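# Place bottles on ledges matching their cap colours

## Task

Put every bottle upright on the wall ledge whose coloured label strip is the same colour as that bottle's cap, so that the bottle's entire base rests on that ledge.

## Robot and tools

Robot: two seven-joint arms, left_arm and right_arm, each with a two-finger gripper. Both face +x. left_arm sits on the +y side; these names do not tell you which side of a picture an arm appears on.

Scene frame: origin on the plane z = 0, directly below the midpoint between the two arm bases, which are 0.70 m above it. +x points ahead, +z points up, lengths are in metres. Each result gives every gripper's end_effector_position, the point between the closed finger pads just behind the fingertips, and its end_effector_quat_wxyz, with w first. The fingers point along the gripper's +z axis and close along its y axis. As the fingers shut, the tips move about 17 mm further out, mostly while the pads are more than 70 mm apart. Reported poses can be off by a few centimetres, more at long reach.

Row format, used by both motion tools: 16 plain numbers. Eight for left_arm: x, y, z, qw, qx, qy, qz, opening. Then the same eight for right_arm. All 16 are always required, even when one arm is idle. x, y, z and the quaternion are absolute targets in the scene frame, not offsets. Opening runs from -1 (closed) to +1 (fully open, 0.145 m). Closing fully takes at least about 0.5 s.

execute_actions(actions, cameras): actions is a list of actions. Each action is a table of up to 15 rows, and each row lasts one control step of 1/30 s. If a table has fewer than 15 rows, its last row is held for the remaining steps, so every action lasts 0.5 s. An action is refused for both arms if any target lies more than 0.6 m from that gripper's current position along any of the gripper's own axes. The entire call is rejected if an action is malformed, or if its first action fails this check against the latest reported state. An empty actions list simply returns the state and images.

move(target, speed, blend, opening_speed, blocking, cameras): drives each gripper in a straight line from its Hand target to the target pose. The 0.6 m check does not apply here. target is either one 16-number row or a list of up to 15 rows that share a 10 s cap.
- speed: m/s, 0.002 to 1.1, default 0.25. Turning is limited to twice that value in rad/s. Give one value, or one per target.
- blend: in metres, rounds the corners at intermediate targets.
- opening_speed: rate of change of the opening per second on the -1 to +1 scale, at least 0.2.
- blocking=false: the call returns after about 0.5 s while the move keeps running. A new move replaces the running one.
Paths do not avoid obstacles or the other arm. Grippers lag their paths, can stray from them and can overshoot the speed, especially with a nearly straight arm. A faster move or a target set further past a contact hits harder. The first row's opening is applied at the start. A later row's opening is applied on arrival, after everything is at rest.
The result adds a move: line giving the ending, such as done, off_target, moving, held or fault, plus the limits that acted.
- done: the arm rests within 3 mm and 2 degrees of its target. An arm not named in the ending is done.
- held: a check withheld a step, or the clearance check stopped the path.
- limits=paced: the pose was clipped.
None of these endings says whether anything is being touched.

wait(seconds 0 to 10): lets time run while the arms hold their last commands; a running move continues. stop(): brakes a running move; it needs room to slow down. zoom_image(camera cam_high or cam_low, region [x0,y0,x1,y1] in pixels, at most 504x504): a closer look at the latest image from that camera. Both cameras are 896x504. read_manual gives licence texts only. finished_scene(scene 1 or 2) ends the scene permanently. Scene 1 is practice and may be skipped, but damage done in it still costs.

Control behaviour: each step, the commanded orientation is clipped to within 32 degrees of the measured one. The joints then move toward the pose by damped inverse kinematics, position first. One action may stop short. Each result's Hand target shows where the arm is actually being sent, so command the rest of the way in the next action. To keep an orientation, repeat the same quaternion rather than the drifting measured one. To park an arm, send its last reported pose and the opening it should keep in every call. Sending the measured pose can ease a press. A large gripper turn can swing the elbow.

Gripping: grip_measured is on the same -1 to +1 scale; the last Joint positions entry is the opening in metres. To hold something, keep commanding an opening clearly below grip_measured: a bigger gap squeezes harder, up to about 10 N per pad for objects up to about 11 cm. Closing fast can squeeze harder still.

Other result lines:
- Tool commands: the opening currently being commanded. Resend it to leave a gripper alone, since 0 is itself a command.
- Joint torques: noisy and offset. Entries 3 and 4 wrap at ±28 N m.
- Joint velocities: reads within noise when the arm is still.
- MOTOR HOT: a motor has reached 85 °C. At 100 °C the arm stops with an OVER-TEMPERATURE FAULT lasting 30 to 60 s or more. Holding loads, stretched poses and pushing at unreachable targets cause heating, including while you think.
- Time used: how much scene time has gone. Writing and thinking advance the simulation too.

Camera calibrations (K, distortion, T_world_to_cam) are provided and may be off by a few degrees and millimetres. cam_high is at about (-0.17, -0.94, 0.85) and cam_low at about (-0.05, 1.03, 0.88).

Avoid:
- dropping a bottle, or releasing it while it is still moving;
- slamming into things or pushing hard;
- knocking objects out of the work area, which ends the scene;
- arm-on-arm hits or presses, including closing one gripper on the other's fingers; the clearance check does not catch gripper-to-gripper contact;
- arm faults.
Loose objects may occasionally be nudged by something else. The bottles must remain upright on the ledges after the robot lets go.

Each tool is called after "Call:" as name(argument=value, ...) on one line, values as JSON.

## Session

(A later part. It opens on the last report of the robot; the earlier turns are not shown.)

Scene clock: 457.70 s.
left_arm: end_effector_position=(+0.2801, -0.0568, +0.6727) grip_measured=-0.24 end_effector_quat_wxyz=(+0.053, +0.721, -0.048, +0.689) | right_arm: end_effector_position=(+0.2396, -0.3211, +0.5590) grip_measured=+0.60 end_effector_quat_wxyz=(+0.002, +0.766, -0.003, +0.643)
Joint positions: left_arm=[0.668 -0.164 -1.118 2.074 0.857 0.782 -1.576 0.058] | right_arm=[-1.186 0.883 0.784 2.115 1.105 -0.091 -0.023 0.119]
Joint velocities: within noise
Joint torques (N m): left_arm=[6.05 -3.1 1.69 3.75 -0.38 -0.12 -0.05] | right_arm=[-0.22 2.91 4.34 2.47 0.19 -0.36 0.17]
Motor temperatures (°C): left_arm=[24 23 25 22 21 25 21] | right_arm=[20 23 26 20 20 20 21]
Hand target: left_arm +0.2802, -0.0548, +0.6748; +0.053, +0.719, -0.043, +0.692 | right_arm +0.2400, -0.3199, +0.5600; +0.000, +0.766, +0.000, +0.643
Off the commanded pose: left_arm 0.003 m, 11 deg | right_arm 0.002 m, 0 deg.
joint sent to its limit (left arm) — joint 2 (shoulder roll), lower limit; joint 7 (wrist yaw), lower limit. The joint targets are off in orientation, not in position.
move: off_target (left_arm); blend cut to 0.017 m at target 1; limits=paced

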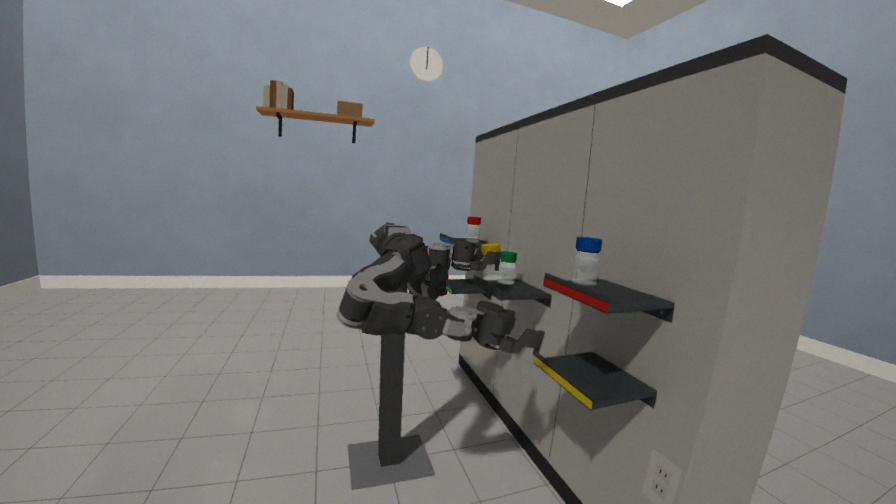

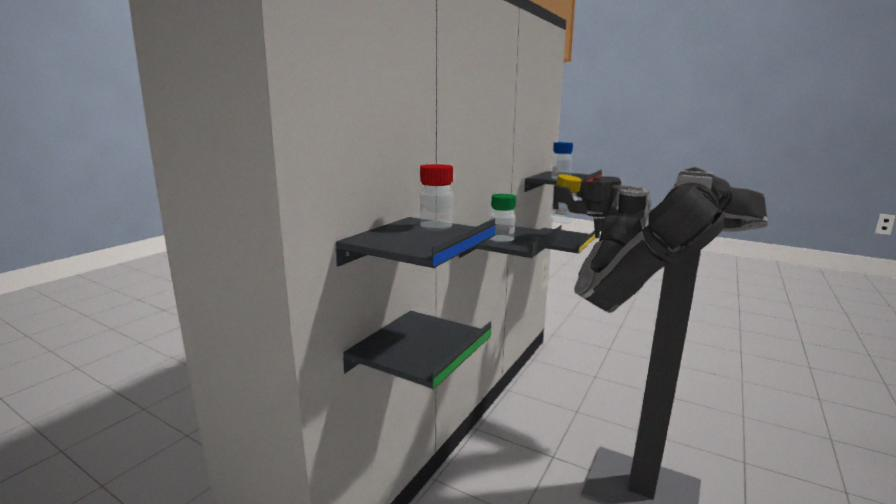

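Call:
move(target=[0.375,-0.07,0.69,0.112,0.7545,-0.133,0.633,-0.6,0.24,-0.32,0.56,0,0.766,0,0.643,0.6], speed=0.15)

Call:
zoom_image(camera="cam_low", region=[420, 130, 640, 290])

Call:
zoom_image(camera="cam_high", region=[430, 210, 580, 320])

Scene clock: 504.60 s.
left_arm: end_effector_position=(+0.3753, -0.0692, +0.6883) grip_measured=-0.24 end_effector_quat_wxyz=(+0.110, +0.757, -0.133, +0.631) | right_arm: end_effector_position=(+0.2396, -0.3211, +0.5590) grip_measured=+0.60 end_effector_quat_wxyz=(+0.002, +0.766, -0.003, +0.643)
Joint positions: left_arm=[1.011 -0.03 -0.871 1.739 1.191 0.782 -1.138 0.058] | right_arm=[-1.186 0.883 0.784 2.115 1.105 -0.091 -0.023 0.119]
Joint velocities: within noise
Joint torques (N m): left_arm=[9.27 -1.73 1.83 2.78 -0.32 -0.45 0.23] | right_arm=[-0.25 2.81 4.3 2.39 0.19 -0.37 0.18]
Motor temperatures (°C): left_arm=[25 22 24 22 22 24 21] | right_arm=[20 23 26 20 20 20 21]
Hand target: left_arm +0.3750, -0.0700, +0.6900; +0.112, +0.754, -0.133, +0.633 | right_arm +0.2400, -0.3199, +0.5600; +0.000, +0.766, +0.000, +0.643
Off the commanded pose: left_arm 0.002 m, 0 deg | right_arm 0.002 m, 0 deg.
move: done

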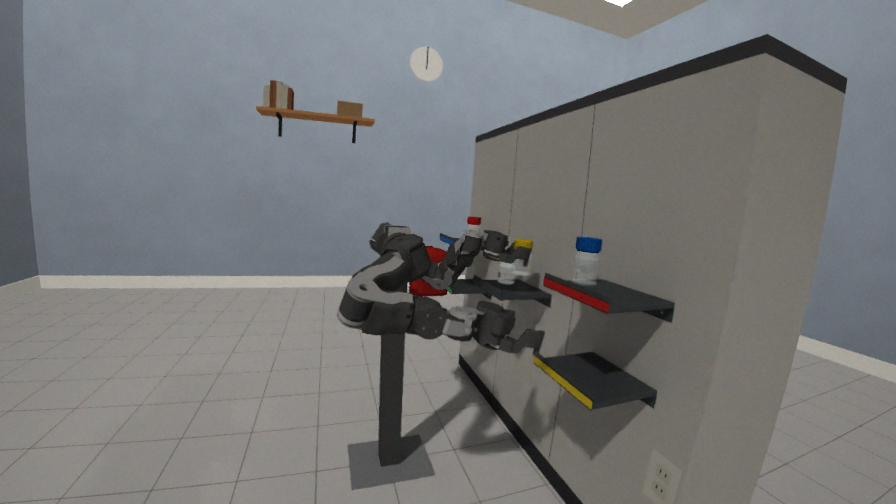

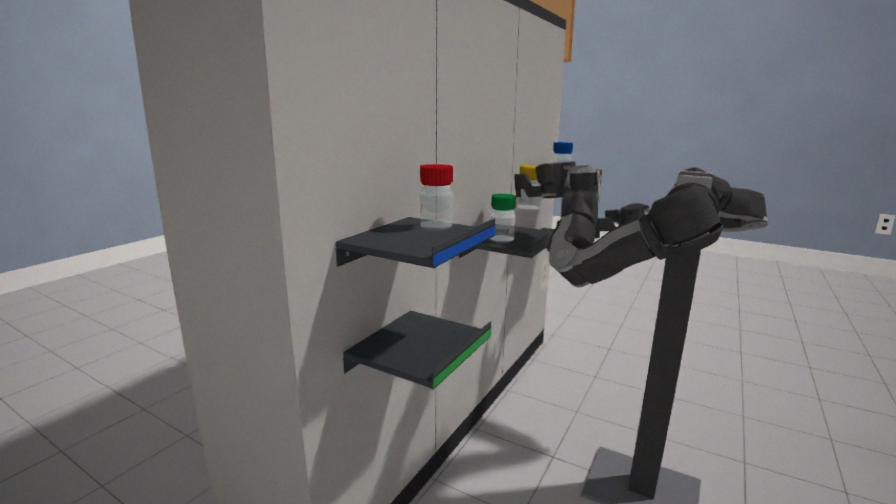

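Scaled by 2.291 from the camera's 896x504 image, which has a finer 1280x720 frame.

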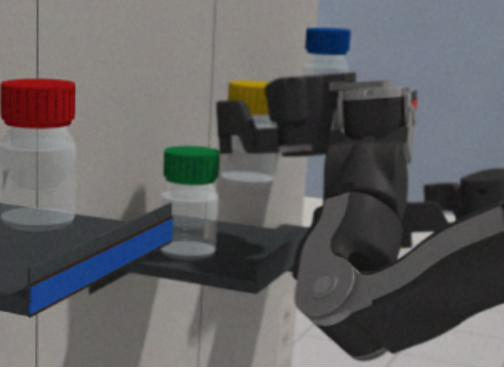

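Scaled by 3.360 from the camera's 896x504 image, which has a finer 1280x720 frame.

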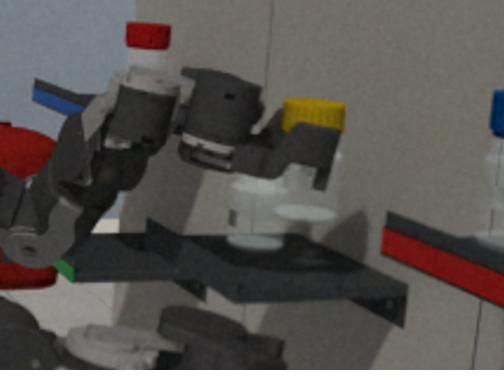

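Call:
move(target=[[0.387,-0.062,0.68,0.112,0.7545,-0.133,0.633,-0.6,0.24,-0.32,0.56,0,0.766,0,0.643,0.6],[0.387,-0.062,0.641,0.112,0.7545,-0.133,0.633,-0.6,0.24,-0.32,0.56,0,0.766,0,0.643,0.6]], speed=0.08)

Call:
zoom_image(camera="cam_low", region=[420, 130, 640, 290])

Call:
zoom_image(camera="cam_high", region=[430, 210, 580, 320])

Scene clock: 518.90 s.
left_arm: end_effector_position=(+0.3867, -0.0617, +0.6396) grip_measured=-0.24 end_effector_quat_wxyz=(+0.111, +0.757, -0.133, +0.630) | right_arm: end_effector_position=(+0.2396, -0.3211, +0.5590) grip_measured=+0.60 end_effector_quat_wxyz=(+0.002, +0.766, -0.003, +0.643)
Joint positions: left_arm=[0.931 0.088 -0.981 1.707 1.09 0.608 -0.992 0.058] | right_arm=[-1.186 0.883 0.784 2.115 1.105 -0.091 -0.023 0.119]
Joint velocities: within noise
Joint torques (N m): left_arm=[9.06 -1.36 1.95 2.99 -0.45 -0.64 0.23] | right_arm=[-0.07 2.94 4.3 2.45 0.2 -0.38 0.17]
Motor temperatures (°C): left_arm=[27 22 24 22 22 24 21] | right_arm=[20 23 26 20 20 20 21]
Hand target: left_arm +0.3870, -0.0619, +0.6409; +0.112, +0.755, -0.133, +0.633 | right_arm +0.2400, -0.3199, +0.5600; +0.000, +0.766, +0.000, +0.643
Off the commanded pose: left_arm 0.002 m, 1 deg | right_arm 0.002 m, 0 deg.
move: done

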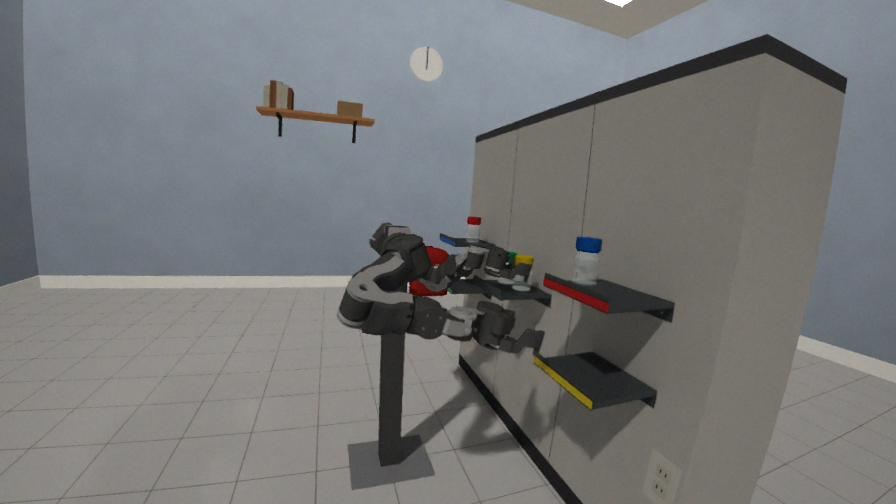

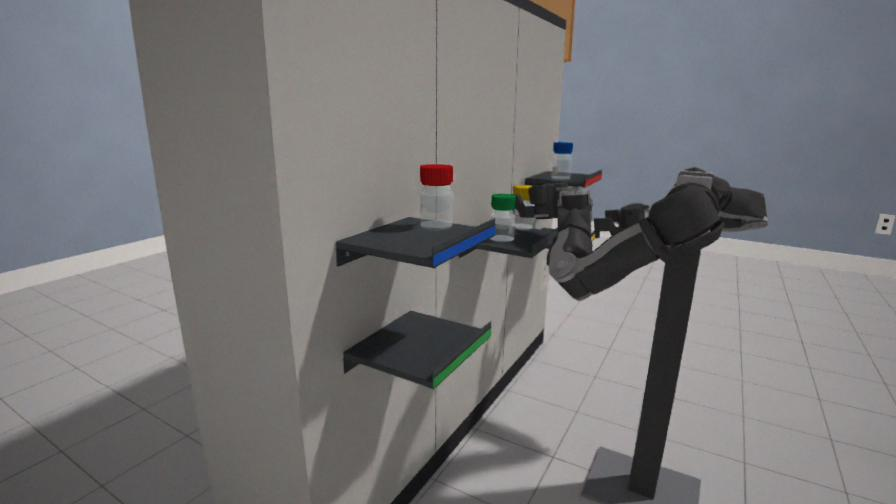

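Scaled by 2.291 from the camera's 896x504 image, which has a finer 1280x720 frame.

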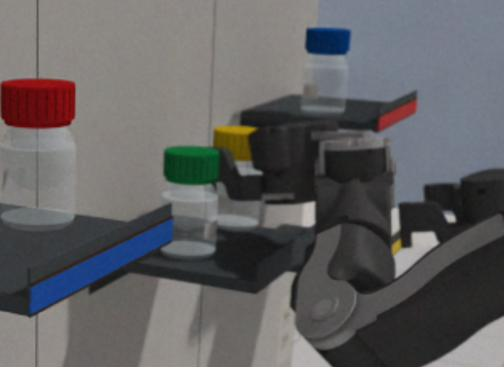

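Scaled by 3.360 from the camera's 896x504 image, which has a finer 1280x720 frame.

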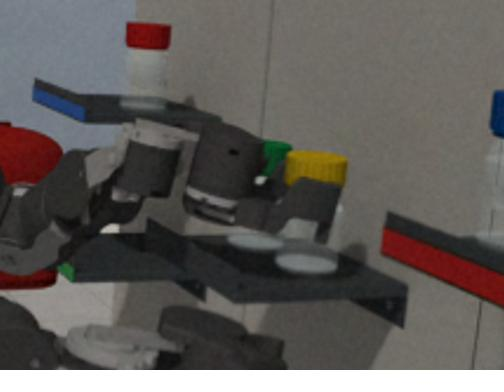

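Call:
move(target=[[0.387,-0.062,0.641,0.112,0.7545,-0.133,0.633,0.15,0.24,-0.32,0.56,0,0.766,0,0.643,0.6],[0.28,-0.023,0.645,0.112,0.7545,-0.133,0.633,0.15,0.22,-0.28,0.50,0.246,0.708,-0.293,0.594,0.6],[0.28,0.06,0.655,0.056,0.763,-0.0668,0.6406,0.15,0.26,-0.2,0.42,0.402,0.586,-0.42,0.564,0.6],[0.392,0.044,0.641,0.056,0.763,-0.0668,0.6406,0.15,0.26,-0.2,0.42,0.402,0.586,-0.42,0.564,0.6]], speed=0.15, opening_speed=1.5)

Call:
zoom_image(camera="cam_low", region=[420, 130, 640, 290])

Call:
zoom_image(camera="cam_high", region=[430, 210, 580, 320])

Scene clock: 550.60 s.
left_arm: end_effector_position=(+0.3925, +0.0458, +0.6412) grip_measured=+0.15 end_effector_quat_wxyz=(+0.053, +0.763, -0.064, +0.641) | right_arm: end_effector_position=(+0.2611, -0.1990, +0.4202) grip_measured=+0.60 end_effector_quat_wxyz=(+0.400, +0.588, -0.418, +0.565)
Joint positions: left_arm=[0.842 0.406 -0.837 1.925 1.173 0.619 -1.037 0.087] | right_arm=[0.045 -0.178 -0.287 1.225 -0.119 -0.25 -1.562 0.119]
Joint velocities: within noise
Joint torques (N m): left_arm=[8.19 -0.28 1.72 2.88 -0.28 -0.46 0.26] | right_arm=[3.42 -1.91 -0.49 3.38 -0.6 -0.07 -0.18]
Motor temperatures (°C): left_arm=[27 21 24 22 22 25 21] | right_arm=[20 23 25 20 20 20 21]
Hand target: left_arm +0.3920, +0.0440, +0.6410; +0.056, +0.763, -0.067, +0.641 | right_arm +0.2600, -0.2000, +0.4200; +0.402, +0.586, -0.420, +0.564
Off the commanded pose: left_arm 0.002 m, 0 deg | right_arm 0.001 m, 0 deg.
joint read past its limit (right arm) — joint 2 (shoulder roll), lower limit.
joint sent to its limit (right arm) — joint 2 (shoulder roll), lower limit; joint 7 (wrist yaw), lower limit. The joint targets still meet the commanded pose.
move: done

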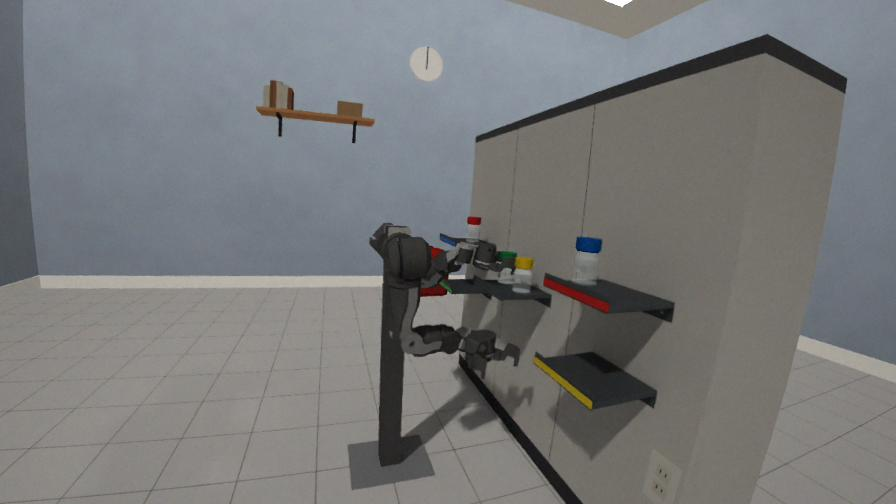

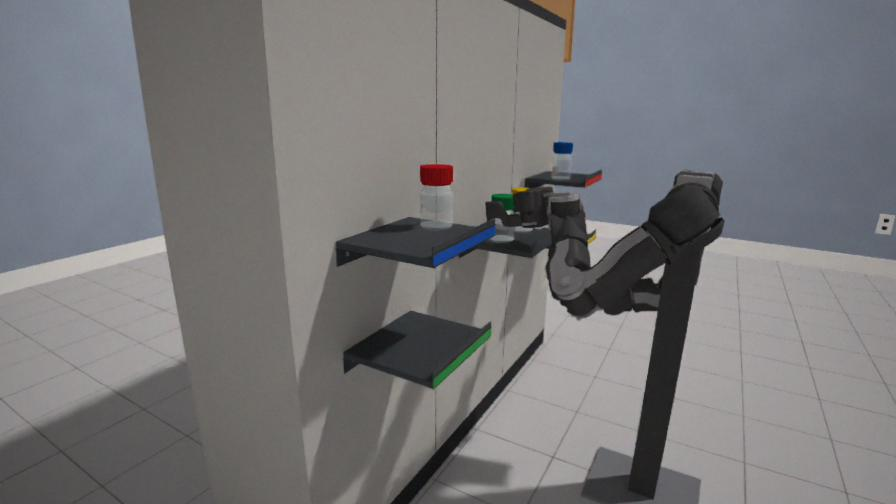

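Scaled by 2.291 from the camera's 896x504 image, which has a finer 1280x720 frame.

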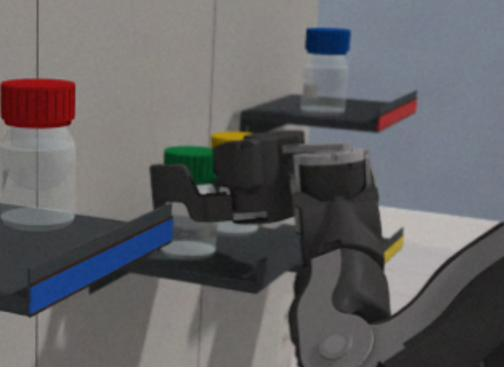

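Scaled by 3.360 from the camera's 896x504 image, which has a finer 1280x720 frame.

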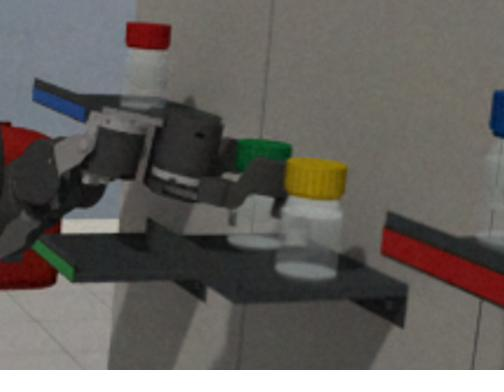

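Call:
move(target=[[0.392,0.044,0.641,0.056,0.763,-0.0668,0.6406,-0.6,0.26,-0.2,0.42,0.402,0.586,-0.42,0.564,0.15],[0.392,0.044,0.685,0.056,0.763,-0.0668,0.6406,-0.6,0.26,-0.2,0.42,0.402,0.586,-0.42,0.564,0.15],[0.26,0.07,0.685,0.056,0.763,-0.0668,0.6406,-0.6,0.26,-0.17,0.56,0.112,0.7545,-0.133,0.633,0.15],[0.25,0.31,0.60,-0.056,0.763,0.0668,0.6406,-0.6,0.27,-0.10,0.65,0,0.766,0,0.643,0.15],[0.30,0.335,0.58,-0.056,0.763,0.0668,0.6406,-0.6,0.30,-0.062,0.65,0,0.766,0,0.643,0.15],[0.385,0.39,0.575,-0.056,0.763,0.0668,0.6406,-0.6,0.387,-0.062,0.641,0,0.766,0,0.643,0.15],[0.385,0.39,0.544,-0.056,0.763,0.0668,0.6406,-0.6,0.387,-0.062,0.641,0,0.766,0,0.643,0.15]], speed=[0.2,0.2,0.2,0.25,0.2,0.15,0.06], blend=[0,0.01,0.02,0.02,0.01,0.004,0])

Call:
zoom_image(camera="cam_low", region=[380, 180, 640, 380])

Call:
zoom_image(camera="cam_high", region=[420, 210, 580, 330])

Scene clock: 577.60 s.
left_arm: end_effector_position=(+0.3862, +0.3924, +0.5525) grip_measured=-0.25 end_effector_quat_wxyz=(-0.060, +0.755, +0.069, +0.650) | right_arm: end_effector_position=(+0.3875, -0.0640, +0.6411) grip_measured=+0.15 end_effector_quat_wxyz=(+0.003, +0.766, -0.002, +0.642)
Joint positions: left_arm=[0.379 1.302 -0.672 1.412 1.386 -0.161 -0.187 0.057] | right_arm=[0.793 0.33 -0.8 1.943 1.131 0.653 -1.243 0.087]
Joint velocities: within noise
Joint torques (N m): left_arm=[4.47 5.47 1.81 0.83 0.05 -0.34 0.25] | right_arm=[5.71 -0.65 1.92 2.56 -0.42 -0.24 0.19]
Motor temperatures (°C): left_arm=[27 22 25 22 22 24 21] | right_arm=[21 23 24 21 20 20 21]
Hand target: left_arm +0.3849, +0.3900, +0.5442; -0.056, +0.763, +0.067, +0.641 | right_arm +0.3870, -0.0620, +0.6411; +0.000, +0.766, +0.000, +0.643
Off the commanded pose: left_arm 0.009 m, 1 deg | right_arm 0.002 m, 0 deg.
move: off_target (left_arm)

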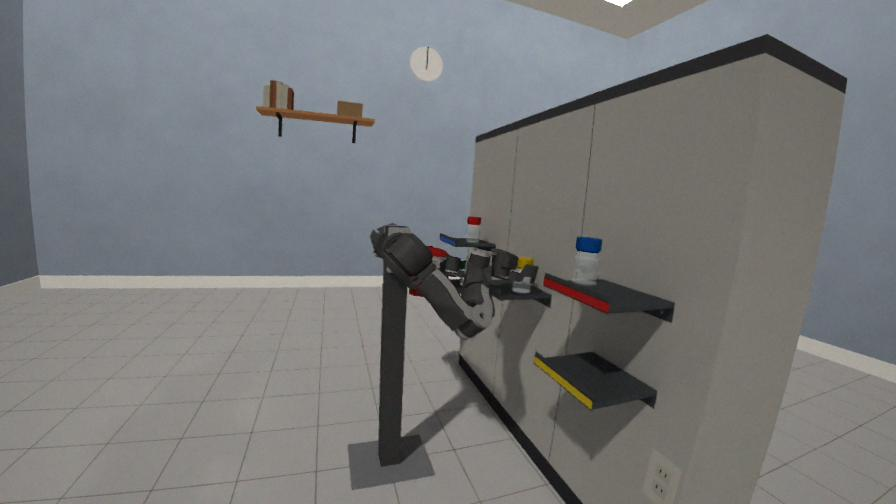

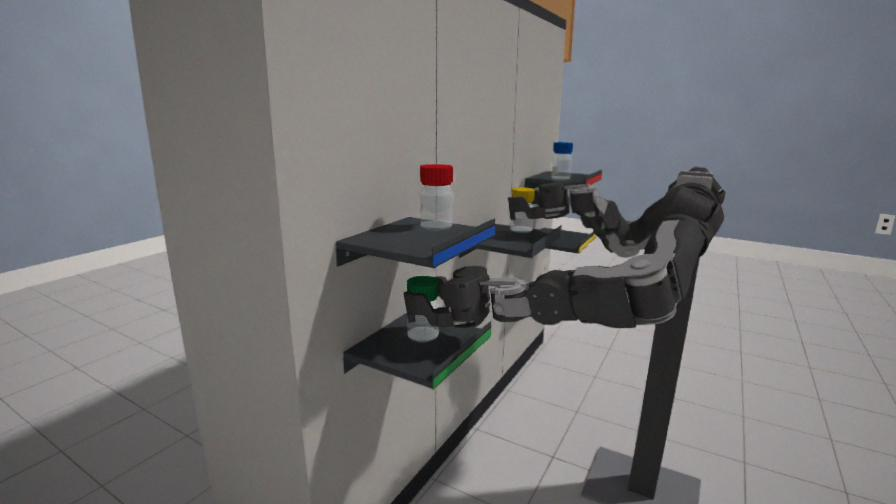

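Scaled by 1.938 from the camera's 896x504 image, which has a finer 1280x720 frame.

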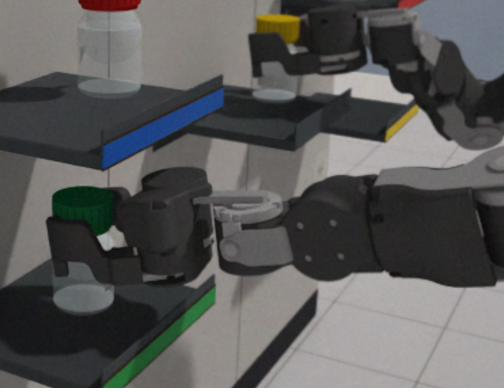

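Scaled by 3.150 from the camera's 896x504 image, which has a finer 1280x720 frame.

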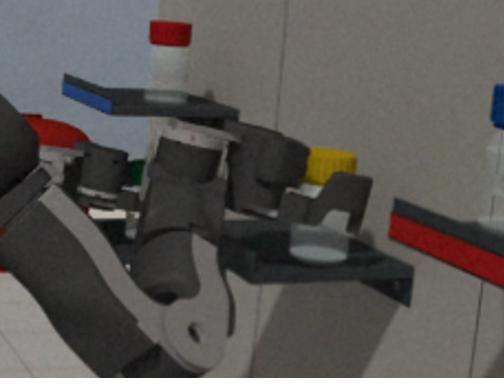

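Call:
move(target=[0.385,0.39,0.540,-0.056,0.763,0.0668,0.6406,-0.6,0.387,-0.062,0.641,0,0.766,0,0.643,-0.6], speed=0.06, opening_speed=1.5)

Call:
zoom_image(camera="cam_low", region=[380, 220, 540, 380])

Scene clock: 590.40 s.
left_arm: end_effector_position=(+0.3862, +0.3928, +0.5517) grip_measured=-0.25 end_effector_quat_wxyz=(-0.060, +0.750, +0.068, +0.655) | right_arm: end_effector_position=(+0.3875, -0.0637, +0.6412) grip_measured=-0.26 end_effector_quat_wxyz=(+0.003, +0.766, -0.002, +0.642)
Joint positions: left_arm=[0.379 1.297 -0.68 1.404 1.381 -0.184 -0.183 0.057] | right_arm=[0.793 0.329 -0.8 1.943 1.131 0.653 -1.241 0.056]
Joint velocities: within noise
Joint torques (N m): left_arm=[4.63 4.87 1.29 0.58 0.08 0.03 0.2] | right_arm=[5.68 -0.46 2.07 2.65 -0.46 -0.21 0.15]
Motor temperatures (°C): left_arm=[26 22 24 22 22 24 21] | right_arm=[22 23 24 21 20 20 21]
Hand target: left_arm +0.3847, +0.3900, +0.5402; -0.056, +0.763, +0.067, +0.641 | right_arm +0.3870, -0.0621, +0.6410; +0.000, +0.766, +0.000, +0.643
Off the commanded pose: left_arm 0.012 m, 2 deg | right_arm 0.002 m, 0 deg.
move: off_target (left_arm)

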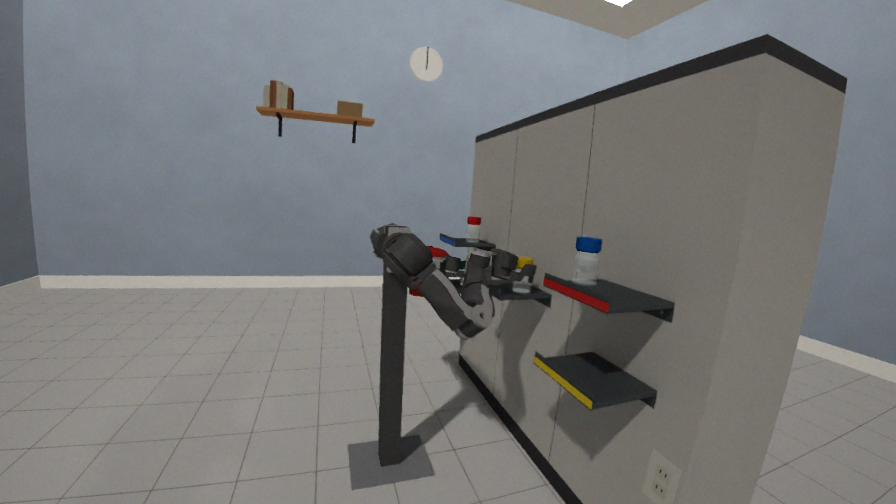

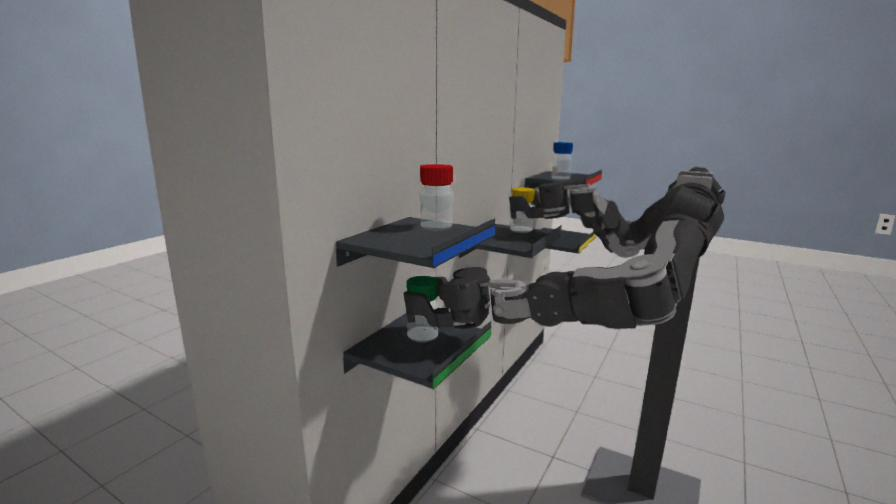

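Scaled by 3.150 from the camera's 896x504 image, which has a finer 1280x720 frame.

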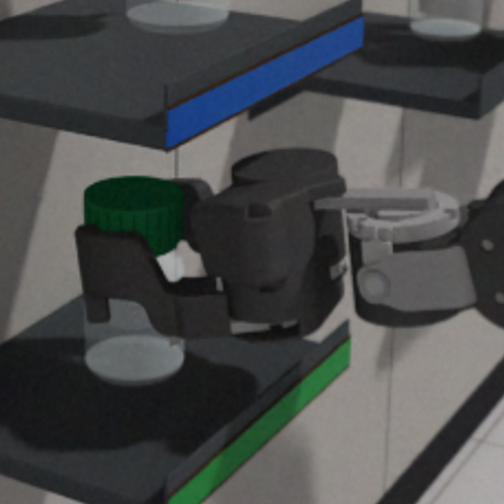

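Call:
move(target=[[0.3855,0.391,0.550,-0.058,0.758,0.067,0.6455,-0.6,0.387,-0.062,0.641,0,0.766,0,0.643,-0.6],[0.3855,0.391,0.550,-0.058,0.758,0.067,0.6455,0.5,0.387,-0.062,0.641,0,0.766,0,0.643,-0.6],[0.29,0.37,0.56,-0.058,0.758,0.067,0.6455,0.5,0.387,-0.062,0.685,0,0.766,0,0.643,-0.6]], speed=0.12, opening_speed=1.5)

Call:
zoom_image(camera="cam_low", region=[380, 220, 540, 380])

Call:
zoom_image(camera="cam_high", region=[420, 210, 660, 390])

Scene clock: 611.30 s.
left_arm: end_effector_position=(+0.2901, +0.3714, +0.5619) grip_measured=+0.50 end_effector_quat_wxyz=(-0.062, +0.756, +0.067, +0.648) | right_arm: end_effector_position=(+0.3867, -0.0599, +0.6826) grip_measured=-0.26 end_effector_quat_wxyz=(-0.004, +0.768, +0.003, +0.640)
Joint positions: left_arm=[0.432 1.784 -1.203 1.894 1.584 -0.634 -0.318 0.112] | right_arm=[0.919 0.268 -0.73 1.95 1.3 0.783 -1.36 0.056]
Joint velocities: within noise
Joint torques (N m): left_arm=[3.49 5.76 1.69 0.49 0.06 -0.53 0.25] | right_arm=[6.82 -0.09 2.99 2 -0.45 -0.04 -0.16]
Motor temperatures (°C): left_arm=[25 23 24 21 22 24 21] | right_arm=[23 23 24 20 20 20 21]
Hand target: left_arm +0.2900, +0.3701, +0.5600; -0.058, +0.758, +0.067, +0.646 | right_arm +0.3870, -0.0620, +0.6851; +0.000, +0.766, +0.000, +0.643
Off the commanded pose: left_arm 0.002 m, 1 deg | right_arm 0.003 m, 1 deg.
joint sent to its limit (left arm) — joint 5 (forearm roll), upper limit. The joint targets still meet the commanded pose.
move: done

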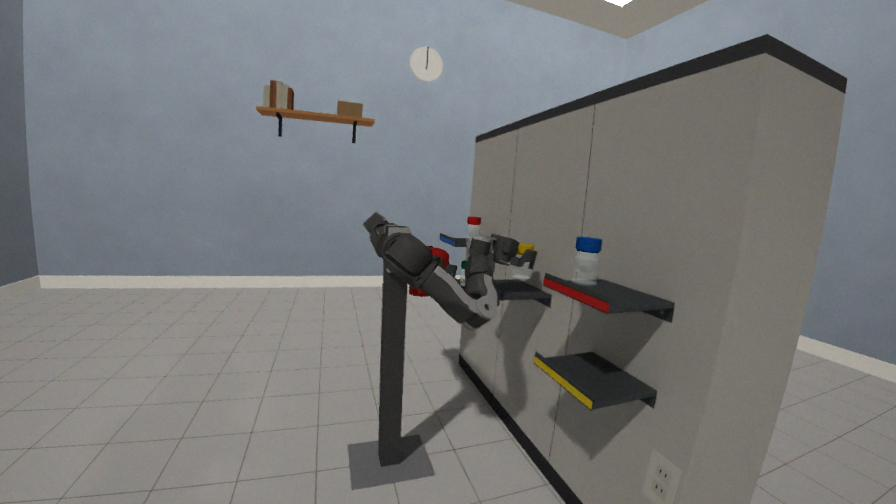

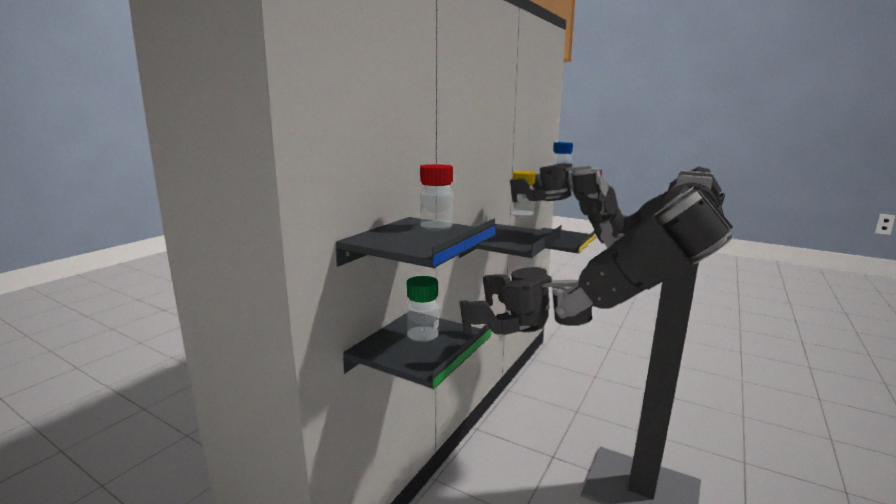

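Scaled by 3.150 from the camera's 896x504 image, which has a finer 1280x720 frame.

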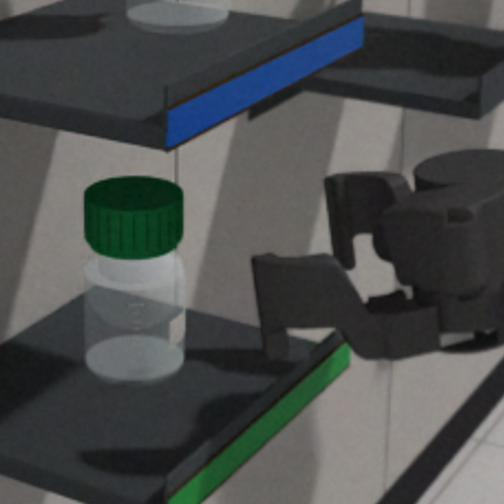

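Scaled by 2.100 from the camera's 896x504 image, which has a finer 1280x720 frame.

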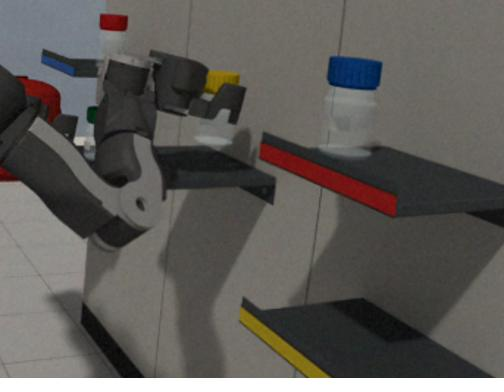

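Call:
move(target=[[0.24,0.29,0.55,-0.246,0.708,0.293,0.594,0.5,0.28,-0.07,0.685,0.056,0.763,-0.0668,0.6406,-0.6],[0.25,0.24,0.56,-0.246,0.708,0.293,0.594,0.5,0.27,-0.20,0.58,0.246,0.708,-0.293,0.594,-0.6],[0.26,0.28,0.70,-0.112,0.7545,0.133,0.633,0.5,0.28,-0.33,0.58,0.112,0.7545,-0.133,0.633,-0.6],[0.29,0.33,0.742,-0.056,0.763,0.0668,0.6406,0.5,0.385,-0.385,0.58,0.056,0.763,-0.0668,0.6406,-0.6],[0.387,0.342,0.737,-0.056,0.763,0.0668,0.6406,0.5,0.385,-0.385,0.547,0.056,0.763,-0.0668,0.6406,-0.6]], speed=[0.2,0.2,0.2,0.18,0.08], blend=[0.02,0.02,0.02,0.01,0])

Call:
zoom_image(camera="cam_low", region=[380, 140, 640, 300])

Call:
zoom_image(camera="cam_high", region=[420, 210, 680, 420])

Scene clock: 636.40 s.
left_arm: end_effector_position=(+0.3868, +0.3427, +0.7372) grip_measured=+0.50 end_effector_quat_wxyz=(-0.057, +0.762, +0.069, +0.641) | right_arm: end_effector_position=(+0.3843, -0.3859, +0.5453) grip_measured=-0.28 end_effector_quat_wxyz=(+0.057, +0.766, -0.069, +0.636)
Joint positions: left_arm=[0.795 1.185 -0.218 1.7 1.437 0.78 -0.495 0.112] | right_arm=[0.095 0.974 -0.014 1.439 0.984 0.194 -0.08 0.054]
Joint velocities: within noise
Joint torques (N m): left_arm=[7.08 4.52 2.29 1.25 -0.1 -0.53 0.24] | right_arm=[4.21 6.82 3.62 2.5 0 -0.79 0.2]
Motor temperatures (°C): left_arm=[25 23 24 21 22 24 21] | right_arm=[23 23 24 20 20 20 21]
Hand target: left_arm +0.3870, +0.3420, +0.7370; -0.056, +0.763, +0.067, +0.641 | right_arm +0.3850, -0.3849, +0.5470; +0.056, +0.763, -0.067, +0.641
Off the commanded pose: left_arm 0.001 m, 0 deg | right_arm 0.002 m, 1 deg.
move: done; limits=paced

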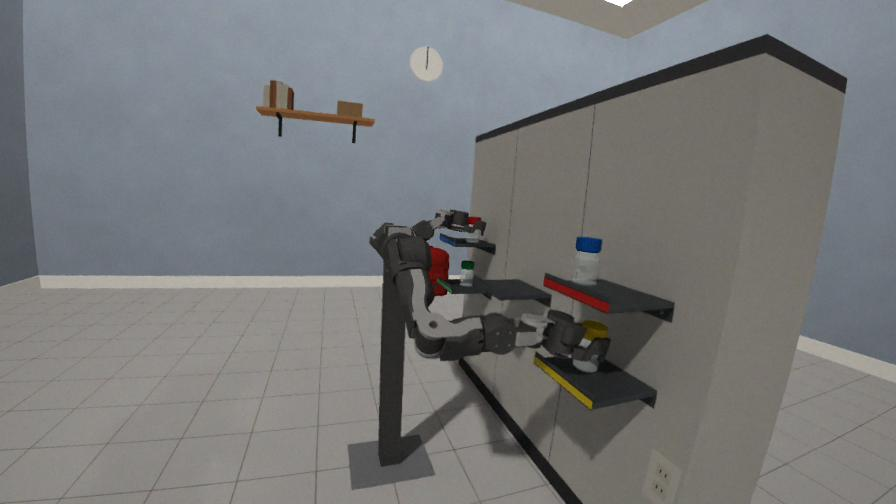

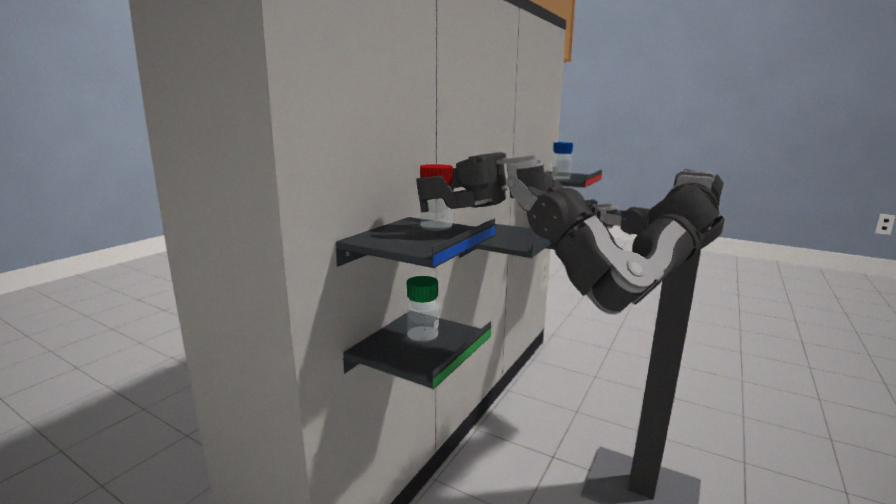

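Scaled by 1.938 from the camera's 896x504 image, which has a finer 1280x720 frame.

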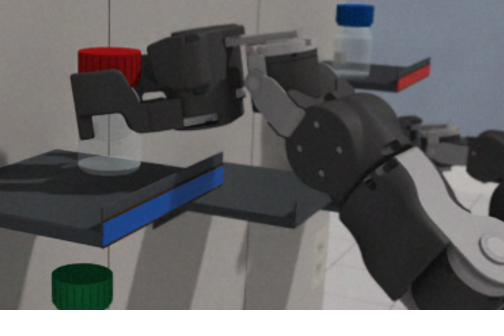

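Scaled by 1.938 from the camera's 896x504 image, which has a finer 1280x720 frame.

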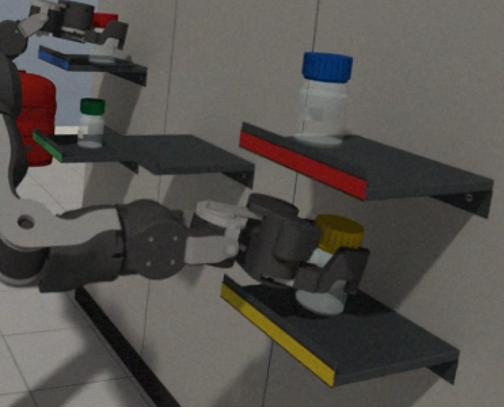

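Call:
move(target=[0.387,0.342,0.737,-0.056,0.763,0.0668,0.6406,-0.6,0.385,-0.385,0.536,0.056,0.763,-0.0668,0.6406,-0.6], speed=0.04, opening_speed=1.5)

Call:
zoom_image(camera="cam_high", region=[520, 290, 680, 420])

Scene clock: 643.60 s.
left_arm: end_effector_position=(+0.3868, +0.3430, +0.7371) grip_measured=-0.25 end_effector_quat_wxyz=(-0.058, +0.762, +0.068, +0.641) | right_arm: end_effector_position=(+0.3852, -0.3867, +0.5411) grip_measured=-0.28 end_effector_quat_wxyz=(+0.059, +0.758, -0.068, +0.646)
Joint positions: left_arm=[0.795 1.185 -0.218 1.7 1.434 0.781 -0.493 0.057] | right_arm=[0.096 0.952 -0.019 1.413 0.957 0.148 -0.064 0.054]
Joint velocities: within noise
Joint torques (N m): left_arm=[6.98 4.29 2.55 1.4 -0.03 -0.55 0.2] | right_arm=[3.78 6.16 1.96 1.94 0.09 -0.32 0.14]
Motor temperatures (°C): left_arm=[25 23 24 21 22 24 21] | right_arm=[23 23 24 20 20 20 21]
Hand target: left_arm +0.3870, +0.3420, +0.7370; -0.056, +0.763, +0.067, +0.641 | right_arm +0.3849, -0.3850, +0.5360; +0.056, +0.763, -0.067, +0.641
Off the commanded pose: left_arm 0.001 m, 0 deg | right_arm 0.005 m, 1 deg.
move: off_target (right_arm)

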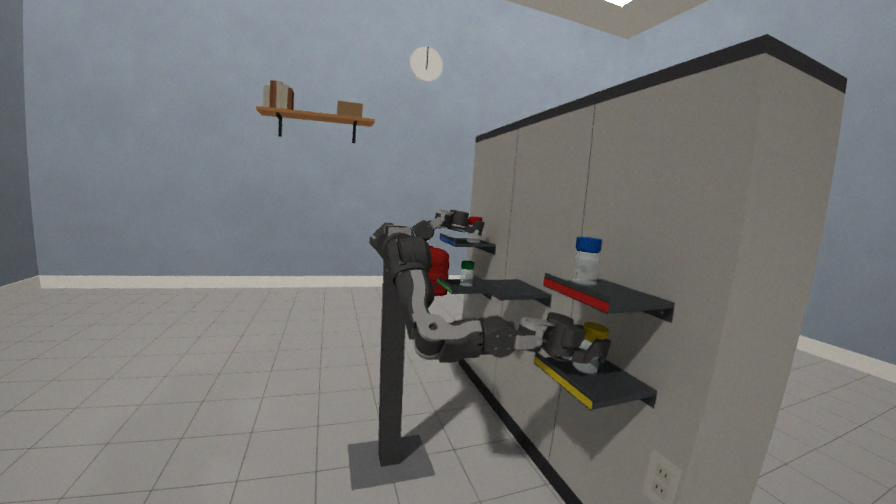

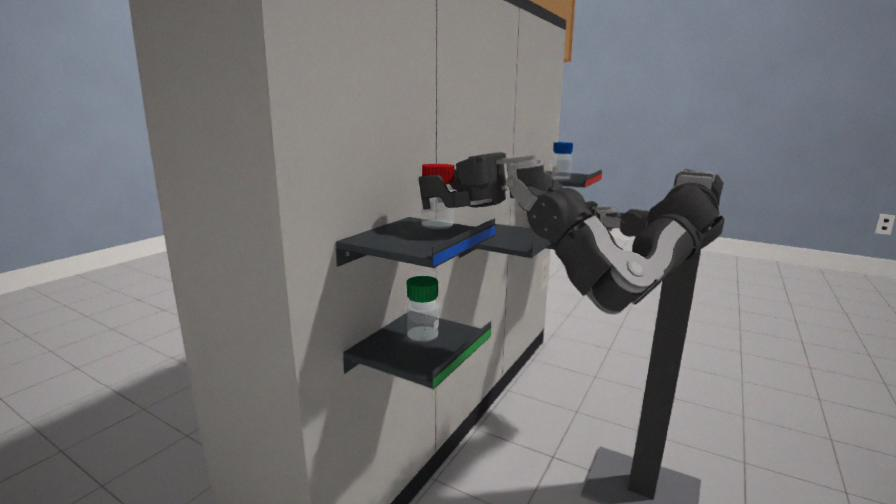

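Scaled by 3.150 from the camera's 896x504 image, which has a finer 1280x720 frame.

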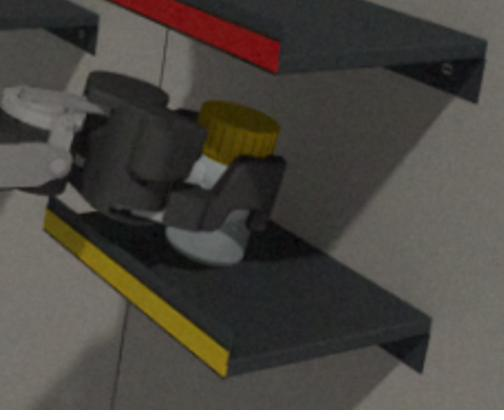

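Call:
move(target=[[0.387,0.342,0.772,-0.056,0.763,0.0668,0.6406,-0.6,0.385,-0.386,0.540,0.059,0.758,-0.068,0.646,0.5],[0.28,0.31,0.772,-0.056,0.763,0.0668,0.6406,-0.6,0.29,-0.36,0.555,0.059,0.758,-0.068,0.646,0.5],[0.26,0.15,0.71,0,0.766,0,0.643,-0.6,0.25,-0.28,0.57,0.246,0.708,-0.293,0.594,0.5],[0.28,-0.03,0.695,0.112,0.7545,-0.133,0.633,-0.6,0.25,-0.28,0.70,0.112,0.7545,-0.133,0.633,0.5],[0.36,-0.052,0.69,0.112,0.7545,-0.133,0.633,-0.6,0.29,-0.33,0.742,0.056,0.763,-0.0668,0.6406,0.5],[0.387,-0.055,0.66,0.112,0.7545,-0.133,0.633,-0.6,0.387,-0.339,0.738,0.056,0.763,-0.0668,0.6406,0.5]], speed=0.2, opening_speed=1.5, blend=[0.0,0.02,0.03,0.02,0.01,0])

Call:
zoom_image(camera="cam_low", region=[420, 140, 640, 280])

Call:
zoom_image(camera="cam_high", region=[420, 210, 680, 420])

Scene clock: 685.27 s.
left_arm: end_effector_position=(+0.3872, -0.0542, +0.6593) grip_measured=-0.25 end_effector_quat_wxyz=(+0.110, +0.757, -0.133, +0.631) | right_arm: end_effector_position=(+0.3874, -0.3382, +0.7372) grip_measured=+0.50 end_effector_quat_wxyz=(+0.054, +0.763, -0.066, +0.640)
Joint positions: left_arm=[1.066 0.155 -1.042 1.736 1.272 0.563 -1.07 0.057] | right_arm=[0.807 1.179 -0.23 1.708 1.446 0.784 -0.506 0.112]
Joint velocities: within noise
Joint torques (N m): left_arm=[8.85 -0.99 2.17 2.58 -0.49 -0.57 0.23] | right_arm=[4.95 4.95 3.7 1.24 -0.11 -0.33 -0.11]
Motor temperatures (°C): left_arm=[26 23 25 21 22 25 21] | right_arm=[22 24 24 20 20 20 21]
Hand target: left_arm +0.3870, -0.0550, +0.6599; +0.112, +0.755, -0.133, +0.633 | right_arm +0.3870, -0.3390, +0.7380; +0.056, +0.763, -0.067, +0.640
Off the commanded pose: left_arm 0.001 m, 0 deg | right_arm 0.001 m, 0 deg.
move: done; limits=paced

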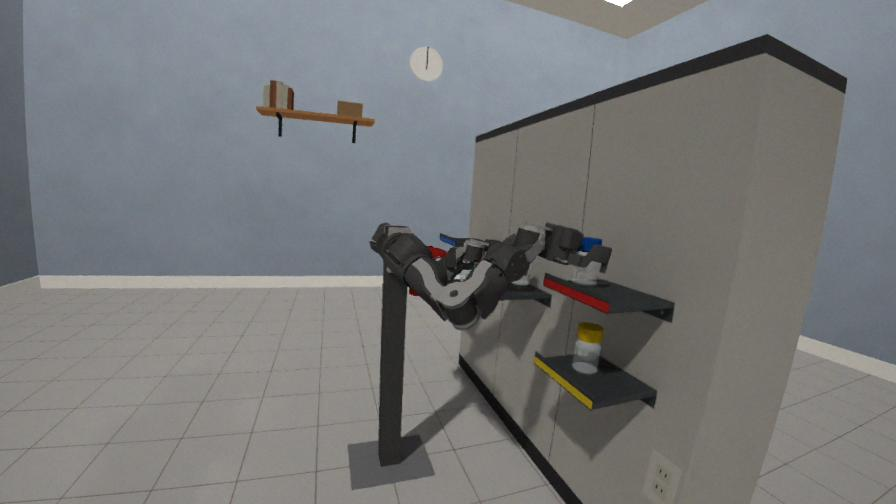

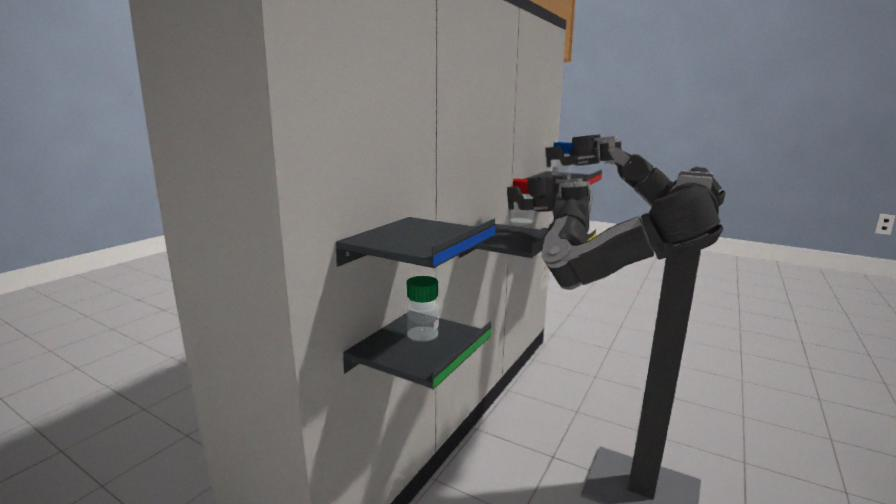

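Scaled by 2.291 from the camera's 896x504 image, which has a finer 1280x720 frame.

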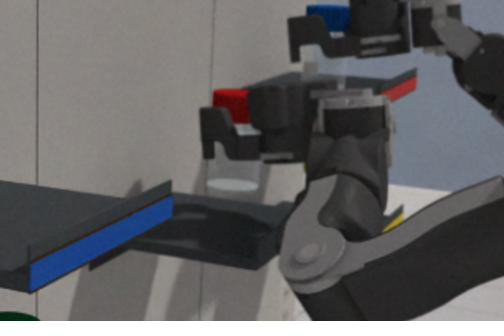

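Scaled by 1.938 from the camera's 896x504 image, which has a finer 1280x720 frame.

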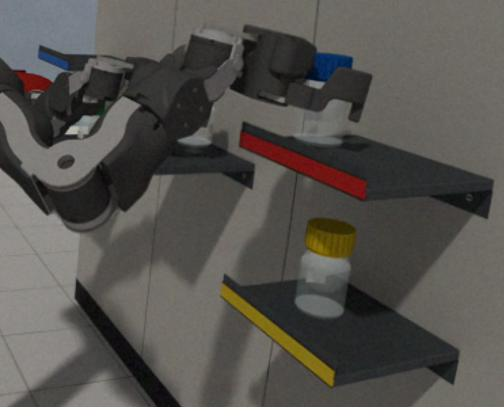

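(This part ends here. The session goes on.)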